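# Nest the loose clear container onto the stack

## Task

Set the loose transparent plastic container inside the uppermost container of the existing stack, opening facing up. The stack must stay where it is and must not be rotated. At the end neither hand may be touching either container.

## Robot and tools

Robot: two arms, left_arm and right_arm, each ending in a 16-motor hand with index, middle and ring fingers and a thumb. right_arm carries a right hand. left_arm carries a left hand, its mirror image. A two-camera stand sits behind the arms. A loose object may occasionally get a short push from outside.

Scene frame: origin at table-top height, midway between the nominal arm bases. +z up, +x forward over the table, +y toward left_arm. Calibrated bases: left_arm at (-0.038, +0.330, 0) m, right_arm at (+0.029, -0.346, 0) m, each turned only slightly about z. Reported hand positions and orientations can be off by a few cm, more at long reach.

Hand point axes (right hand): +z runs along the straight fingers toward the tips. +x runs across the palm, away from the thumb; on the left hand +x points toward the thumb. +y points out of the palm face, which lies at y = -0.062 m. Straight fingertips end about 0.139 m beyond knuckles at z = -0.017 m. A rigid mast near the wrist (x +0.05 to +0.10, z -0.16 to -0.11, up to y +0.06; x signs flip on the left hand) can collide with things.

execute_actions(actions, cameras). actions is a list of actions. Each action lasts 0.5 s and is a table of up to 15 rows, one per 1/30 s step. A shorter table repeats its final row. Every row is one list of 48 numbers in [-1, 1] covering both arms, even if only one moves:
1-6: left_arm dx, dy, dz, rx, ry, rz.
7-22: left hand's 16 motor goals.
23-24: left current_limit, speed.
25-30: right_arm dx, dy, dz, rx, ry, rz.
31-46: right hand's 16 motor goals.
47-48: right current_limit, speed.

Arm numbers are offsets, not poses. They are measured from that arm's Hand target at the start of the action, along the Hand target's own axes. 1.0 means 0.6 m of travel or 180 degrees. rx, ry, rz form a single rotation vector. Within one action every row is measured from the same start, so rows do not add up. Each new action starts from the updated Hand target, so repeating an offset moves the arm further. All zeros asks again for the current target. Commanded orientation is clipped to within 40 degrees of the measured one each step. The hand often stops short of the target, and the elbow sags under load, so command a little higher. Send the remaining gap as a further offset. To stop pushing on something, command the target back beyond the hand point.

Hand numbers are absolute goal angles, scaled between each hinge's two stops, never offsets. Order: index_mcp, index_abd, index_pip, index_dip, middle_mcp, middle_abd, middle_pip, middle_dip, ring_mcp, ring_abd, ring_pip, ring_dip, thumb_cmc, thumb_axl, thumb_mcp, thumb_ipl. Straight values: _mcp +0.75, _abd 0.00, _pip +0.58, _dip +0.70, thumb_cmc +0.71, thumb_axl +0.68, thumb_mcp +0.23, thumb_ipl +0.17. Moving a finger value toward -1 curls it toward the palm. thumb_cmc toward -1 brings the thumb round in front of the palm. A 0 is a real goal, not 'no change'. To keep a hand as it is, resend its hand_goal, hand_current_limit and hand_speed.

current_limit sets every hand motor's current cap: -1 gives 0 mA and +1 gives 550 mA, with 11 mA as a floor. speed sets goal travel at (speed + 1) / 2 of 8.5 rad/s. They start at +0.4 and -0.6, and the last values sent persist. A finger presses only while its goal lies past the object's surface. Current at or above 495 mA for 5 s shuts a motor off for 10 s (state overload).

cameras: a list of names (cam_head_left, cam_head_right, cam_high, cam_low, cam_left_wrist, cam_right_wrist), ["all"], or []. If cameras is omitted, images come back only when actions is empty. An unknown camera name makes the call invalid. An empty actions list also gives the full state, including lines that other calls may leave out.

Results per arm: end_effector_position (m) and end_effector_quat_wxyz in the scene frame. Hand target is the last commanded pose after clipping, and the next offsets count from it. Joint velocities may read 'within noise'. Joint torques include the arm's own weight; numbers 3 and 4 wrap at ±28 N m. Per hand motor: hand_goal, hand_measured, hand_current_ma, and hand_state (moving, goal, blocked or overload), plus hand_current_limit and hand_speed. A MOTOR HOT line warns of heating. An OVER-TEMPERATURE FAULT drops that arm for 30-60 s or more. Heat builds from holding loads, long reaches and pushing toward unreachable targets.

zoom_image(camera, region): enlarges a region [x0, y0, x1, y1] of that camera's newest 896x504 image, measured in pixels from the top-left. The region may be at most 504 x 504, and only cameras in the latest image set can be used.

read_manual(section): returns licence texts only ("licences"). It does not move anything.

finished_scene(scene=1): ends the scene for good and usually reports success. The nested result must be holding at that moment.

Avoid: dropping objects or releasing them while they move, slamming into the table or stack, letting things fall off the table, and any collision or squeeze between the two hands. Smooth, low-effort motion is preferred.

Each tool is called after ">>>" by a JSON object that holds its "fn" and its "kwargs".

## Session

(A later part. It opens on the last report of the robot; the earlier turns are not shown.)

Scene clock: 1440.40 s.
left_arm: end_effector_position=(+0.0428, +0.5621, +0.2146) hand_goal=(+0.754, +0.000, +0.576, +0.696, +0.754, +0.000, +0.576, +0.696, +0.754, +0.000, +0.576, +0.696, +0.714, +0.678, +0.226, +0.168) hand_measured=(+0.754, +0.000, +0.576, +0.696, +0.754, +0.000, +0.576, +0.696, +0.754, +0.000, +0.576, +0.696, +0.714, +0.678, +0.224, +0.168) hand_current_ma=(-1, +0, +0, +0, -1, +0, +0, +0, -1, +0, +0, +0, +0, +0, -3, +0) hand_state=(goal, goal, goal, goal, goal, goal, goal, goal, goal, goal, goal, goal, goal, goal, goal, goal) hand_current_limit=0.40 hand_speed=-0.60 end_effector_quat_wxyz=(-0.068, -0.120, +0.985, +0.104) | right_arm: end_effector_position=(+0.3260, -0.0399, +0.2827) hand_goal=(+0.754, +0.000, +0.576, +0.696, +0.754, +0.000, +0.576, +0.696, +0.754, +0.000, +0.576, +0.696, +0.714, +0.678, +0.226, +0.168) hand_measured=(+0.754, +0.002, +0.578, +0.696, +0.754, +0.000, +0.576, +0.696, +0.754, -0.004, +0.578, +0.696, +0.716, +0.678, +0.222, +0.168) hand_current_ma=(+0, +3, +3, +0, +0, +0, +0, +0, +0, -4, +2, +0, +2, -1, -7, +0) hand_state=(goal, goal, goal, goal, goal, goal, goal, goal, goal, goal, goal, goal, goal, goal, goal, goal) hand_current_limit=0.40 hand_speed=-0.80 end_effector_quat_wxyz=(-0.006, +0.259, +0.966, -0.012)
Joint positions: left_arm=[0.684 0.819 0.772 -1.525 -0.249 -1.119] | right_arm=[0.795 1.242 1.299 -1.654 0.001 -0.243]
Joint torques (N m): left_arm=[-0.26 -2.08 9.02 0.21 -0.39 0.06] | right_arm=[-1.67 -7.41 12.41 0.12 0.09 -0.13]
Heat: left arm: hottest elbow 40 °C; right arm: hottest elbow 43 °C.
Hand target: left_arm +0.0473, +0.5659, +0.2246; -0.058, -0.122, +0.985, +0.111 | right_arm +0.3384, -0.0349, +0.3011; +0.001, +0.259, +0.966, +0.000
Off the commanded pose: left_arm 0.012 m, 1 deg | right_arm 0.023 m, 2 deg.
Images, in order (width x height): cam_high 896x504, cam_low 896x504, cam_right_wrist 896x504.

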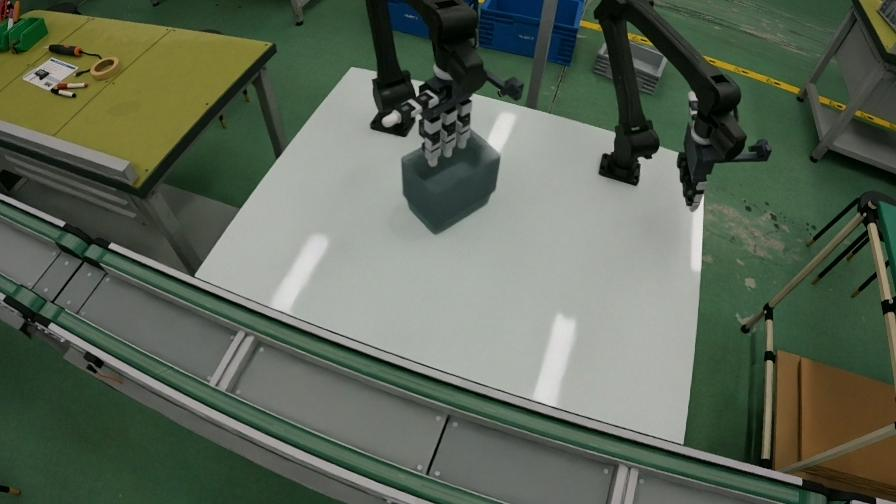

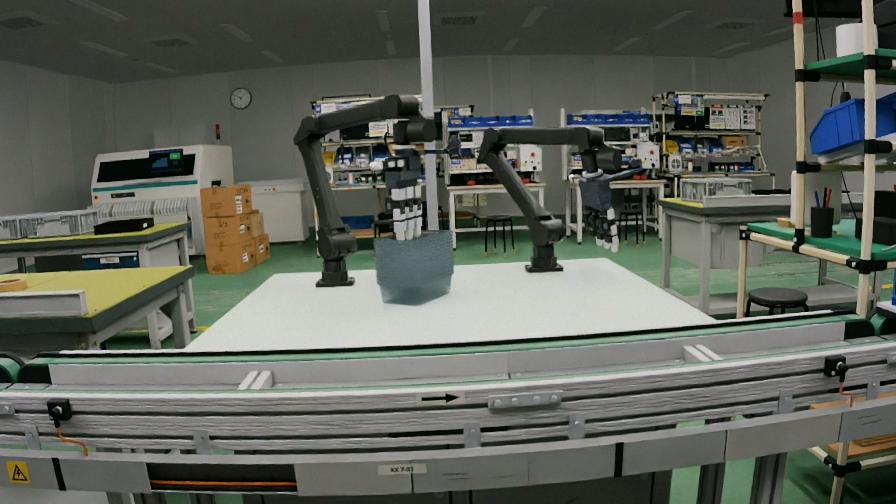

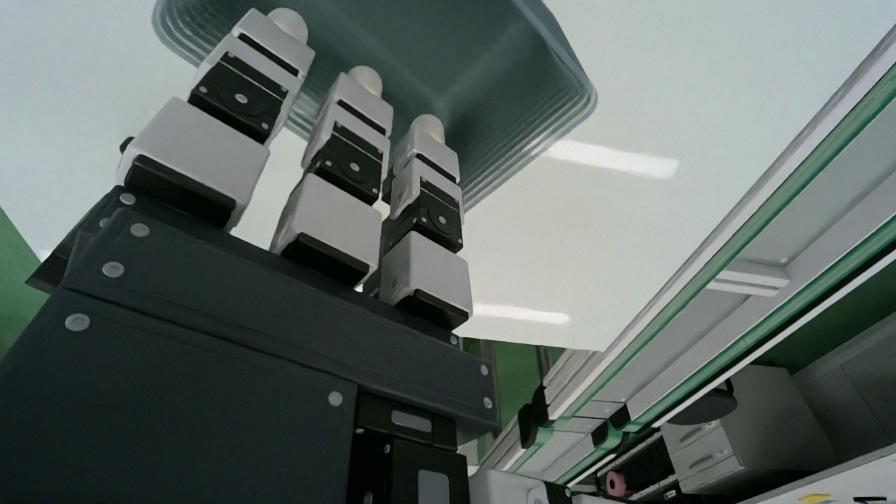

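>>> {"fn": "execute_actions", "kwargs": {"actions": [[[0,0,0,0,0,0,0.754,0,0.576,0.696,0.754,0,0.576,0.696,0.754,0,0.576,0.696,0.714,0.678,0.226,0.168,0.4,-0.6,0,0,-0.06,0,0,0,0.754,0,0.576,0.696,0.754,0,0.576,0.696,0.754,0,0.576,0.696,0.714,0.678,0.226,0.168,0.4,-0.8]],[[0,0,0,0,0,0,0.754,0,0.576,0.696,0.754,0,0.576,0.696,0.754,0,0.576,0.696,0.714,0.678,0.226,0.168,0.4,-0.6,0,0,-0.06,0,0,0,0.754,0,0.576,0.696,0.754,0,0.576,0.696,0.754,0,0.576,0.696,0.714,0.678,0.226,0.168,0.4,-0.8]],[[0,0,0,0,0,0,0.754,0,0.576,0.696,0.754,0,0.576,0.696,0.754,0,0.576,0.696,0.714,0.678,0.226,0.168,0.4,-0.6,-0.05,-0.087,0,0,0,0,0.754,0,0.576,0.696,0.754,0,0.576,0.696,0.754,0,0.576,0.696,0.714,0.678,0.226,0.168,0.4,-0.8]],[[0,0,0,0,0,0,0.754,0,0.576,0.696,0.754,0,0.576,0.696,0.754,0,0.576,0.696,0.714,0.678,0.226,0.168,0.4,-0.6,-0.05,-0.087,0,0,0,0,0.754,0,0.576,0.696,0.754,0,0.576,0.696,0.754,0,0.576,0.696,0.714,0.678,0.226,0.168,0.4,-0.8]],[[0,0,0,0,0,0,0.754,0,0.576,0.696,0.754,0,0.576,0.696,0.754,0,0.576,0.696,0.714,0.678,0.226,0.168,0.4,-0.6,-0.05,-0.087,0,0,0,0,0.754,0,0.576,0.696,0.754,0,0.576,0.696,0.754,0,0.576,0.696,0.714,0.678,0.226,0.168,0.4,-0.8]]], "cameras": ["cam_low", "cam_head_left", "cam_high"]}}

>>> {"fn": "zoom_image", "kwargs": {"camera": "cam_low", "region": [360, 200, 470, 310]}}

>>> {"fn": "zoom_image", "kwargs": {"camera": "cam_high", "region": [360, 60, 540, 240]}}

>>> {"fn": "zoom_image", "kwargs": {"camera": "cam_head_left", "region": [390, 260, 570, 430]}}

Scene clock: 1465.00 s.
left_arm: end_effector_position=(+0.0428, +0.5621, +0.2146) hand_goal=(+0.754, +0.000, +0.576, +0.696, +0.754, +0.000, +0.576, +0.696, +0.754, +0.000, +0.576, +0.696, +0.714, +0.678, +0.226, +0.168) hand_measured=(+0.754, +0.000, +0.576, +0.696, +0.754, +0.000, +0.576, +0.696, +0.754, +0.000, +0.576, +0.696, +0.714, +0.678, +0.224, +0.168) hand_current_ma=(-1, +0, +0, +0, -1, +0, +0, +0, -1, +0, +0, +0, +0, +0, -3, +0) hand_state=(goal, goal, goal, goal, goal, goal, goal, goal, goal, goal, goal, goal, goal, goal, goal, goal) hand_current_limit=0.40 hand_speed=-0.60 end_effector_quat_wxyz=(-0.068, -0.120, +0.985, +0.104) | right_arm: end_effector_position=(+0.3401, -0.2111, +0.3806) hand_goal=(+0.754, +0.000, +0.576, +0.696, +0.754, +0.000, +0.576, +0.696, +0.754, +0.000, +0.576, +0.696, +0.714, +0.678, +0.226, +0.168) hand_measured=(+0.754, +0.002, +0.578, +0.696, +0.754, +0.000, +0.576, +0.696, +0.754, -0.002, +0.578, +0.696, +0.716, +0.678, +0.222, +0.168) hand_current_ma=(+0, +1, +2, +0, +0, +0, +0, +0, +0, -3, +2, +0, +1, -1, -7, +0) hand_state=(goal, goal, goal, goal, goal, goal, goal, goal, goal, goal, goal, goal, goal, goal, goal, goal) hand_current_limit=0.40 hand_speed=-0.80 end_effector_quat_wxyz=(+0.102, +0.259, +0.958, +0.073)
Joint positions: left_arm=[0.684 0.819 0.772 -1.525 -0.249 -1.119] | right_arm=[0.262 0.905 1.253 -1.668 -0.023 -0.768]
Joint torques (N m): left_arm=[-0.38 -1.96 9.05 0.2 -0.4 0.05] | right_arm=[-1.73 -4.07 7.83 0.75 -0.13 -0.15]
Heat: left arm: hottest elbow 40 °C; right arm: hottest elbow 44 °C.
Hand target: left_arm +0.0473, +0.5659, +0.2246; -0.058, -0.122, +0.985, +0.111 | right_arm +0.3377, -0.2155, +0.3732; +0.001, +0.259, +0.966, -0.001
Off the commanded pose: left_arm 0.012 m, 1 deg | right_arm 0.009 m, 14 deg.
joint sent to its limit (right arm) — joint 4 (wrist pitch), lower limit. The joint targets are off in orientation, not in position.
Images, in order (width x height): cam_head_left 896x504, cam_high 896x504, cam_low 896x504.

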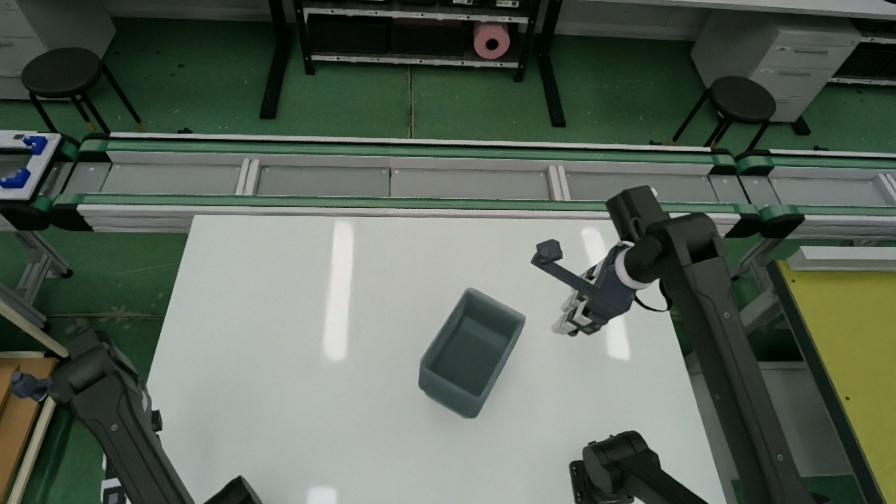

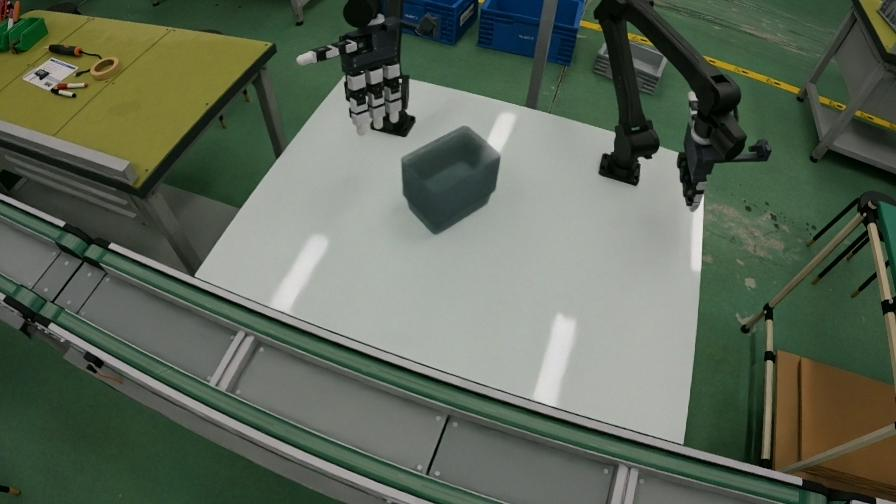

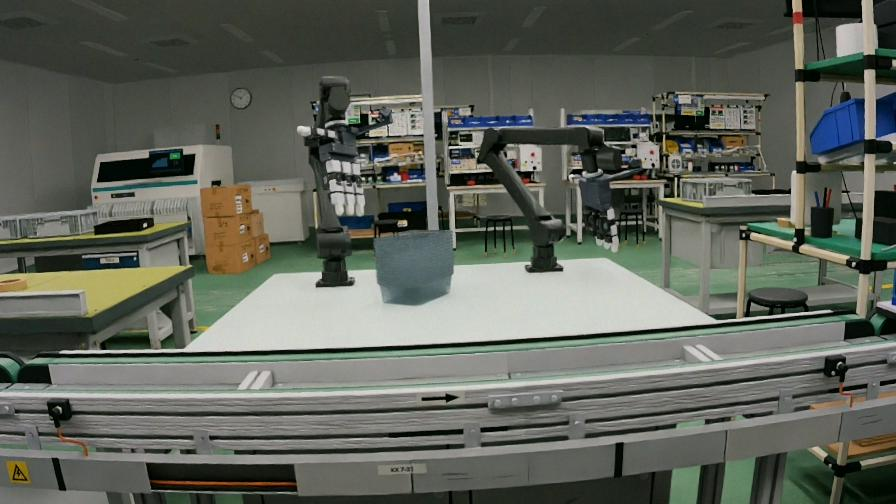

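Scaled by 4.582.

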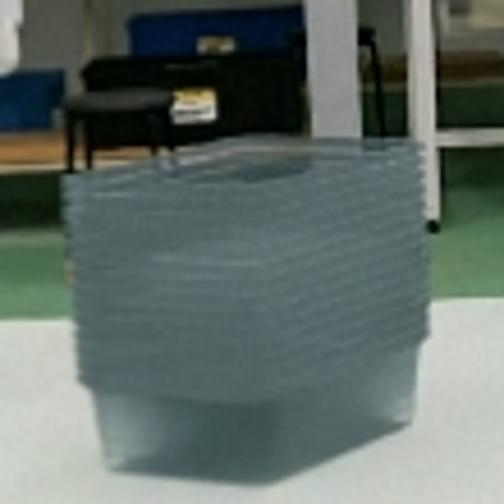

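Scaled by 2.800.

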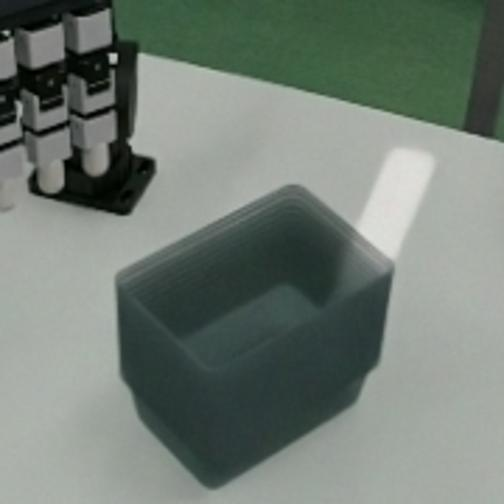

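Scaled by 2.800.

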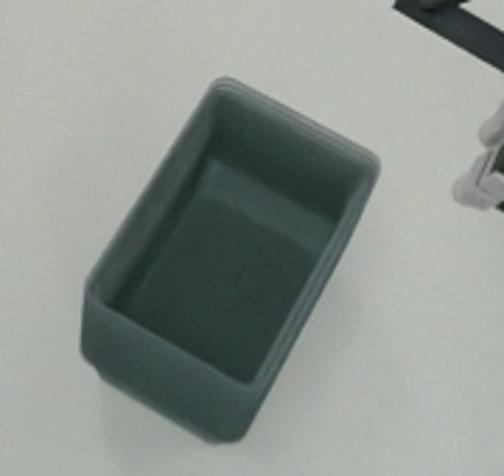

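>>> {"fn": "finished_scene", "kwargs": {"scene": 1}}

The scene is finished: the task was done.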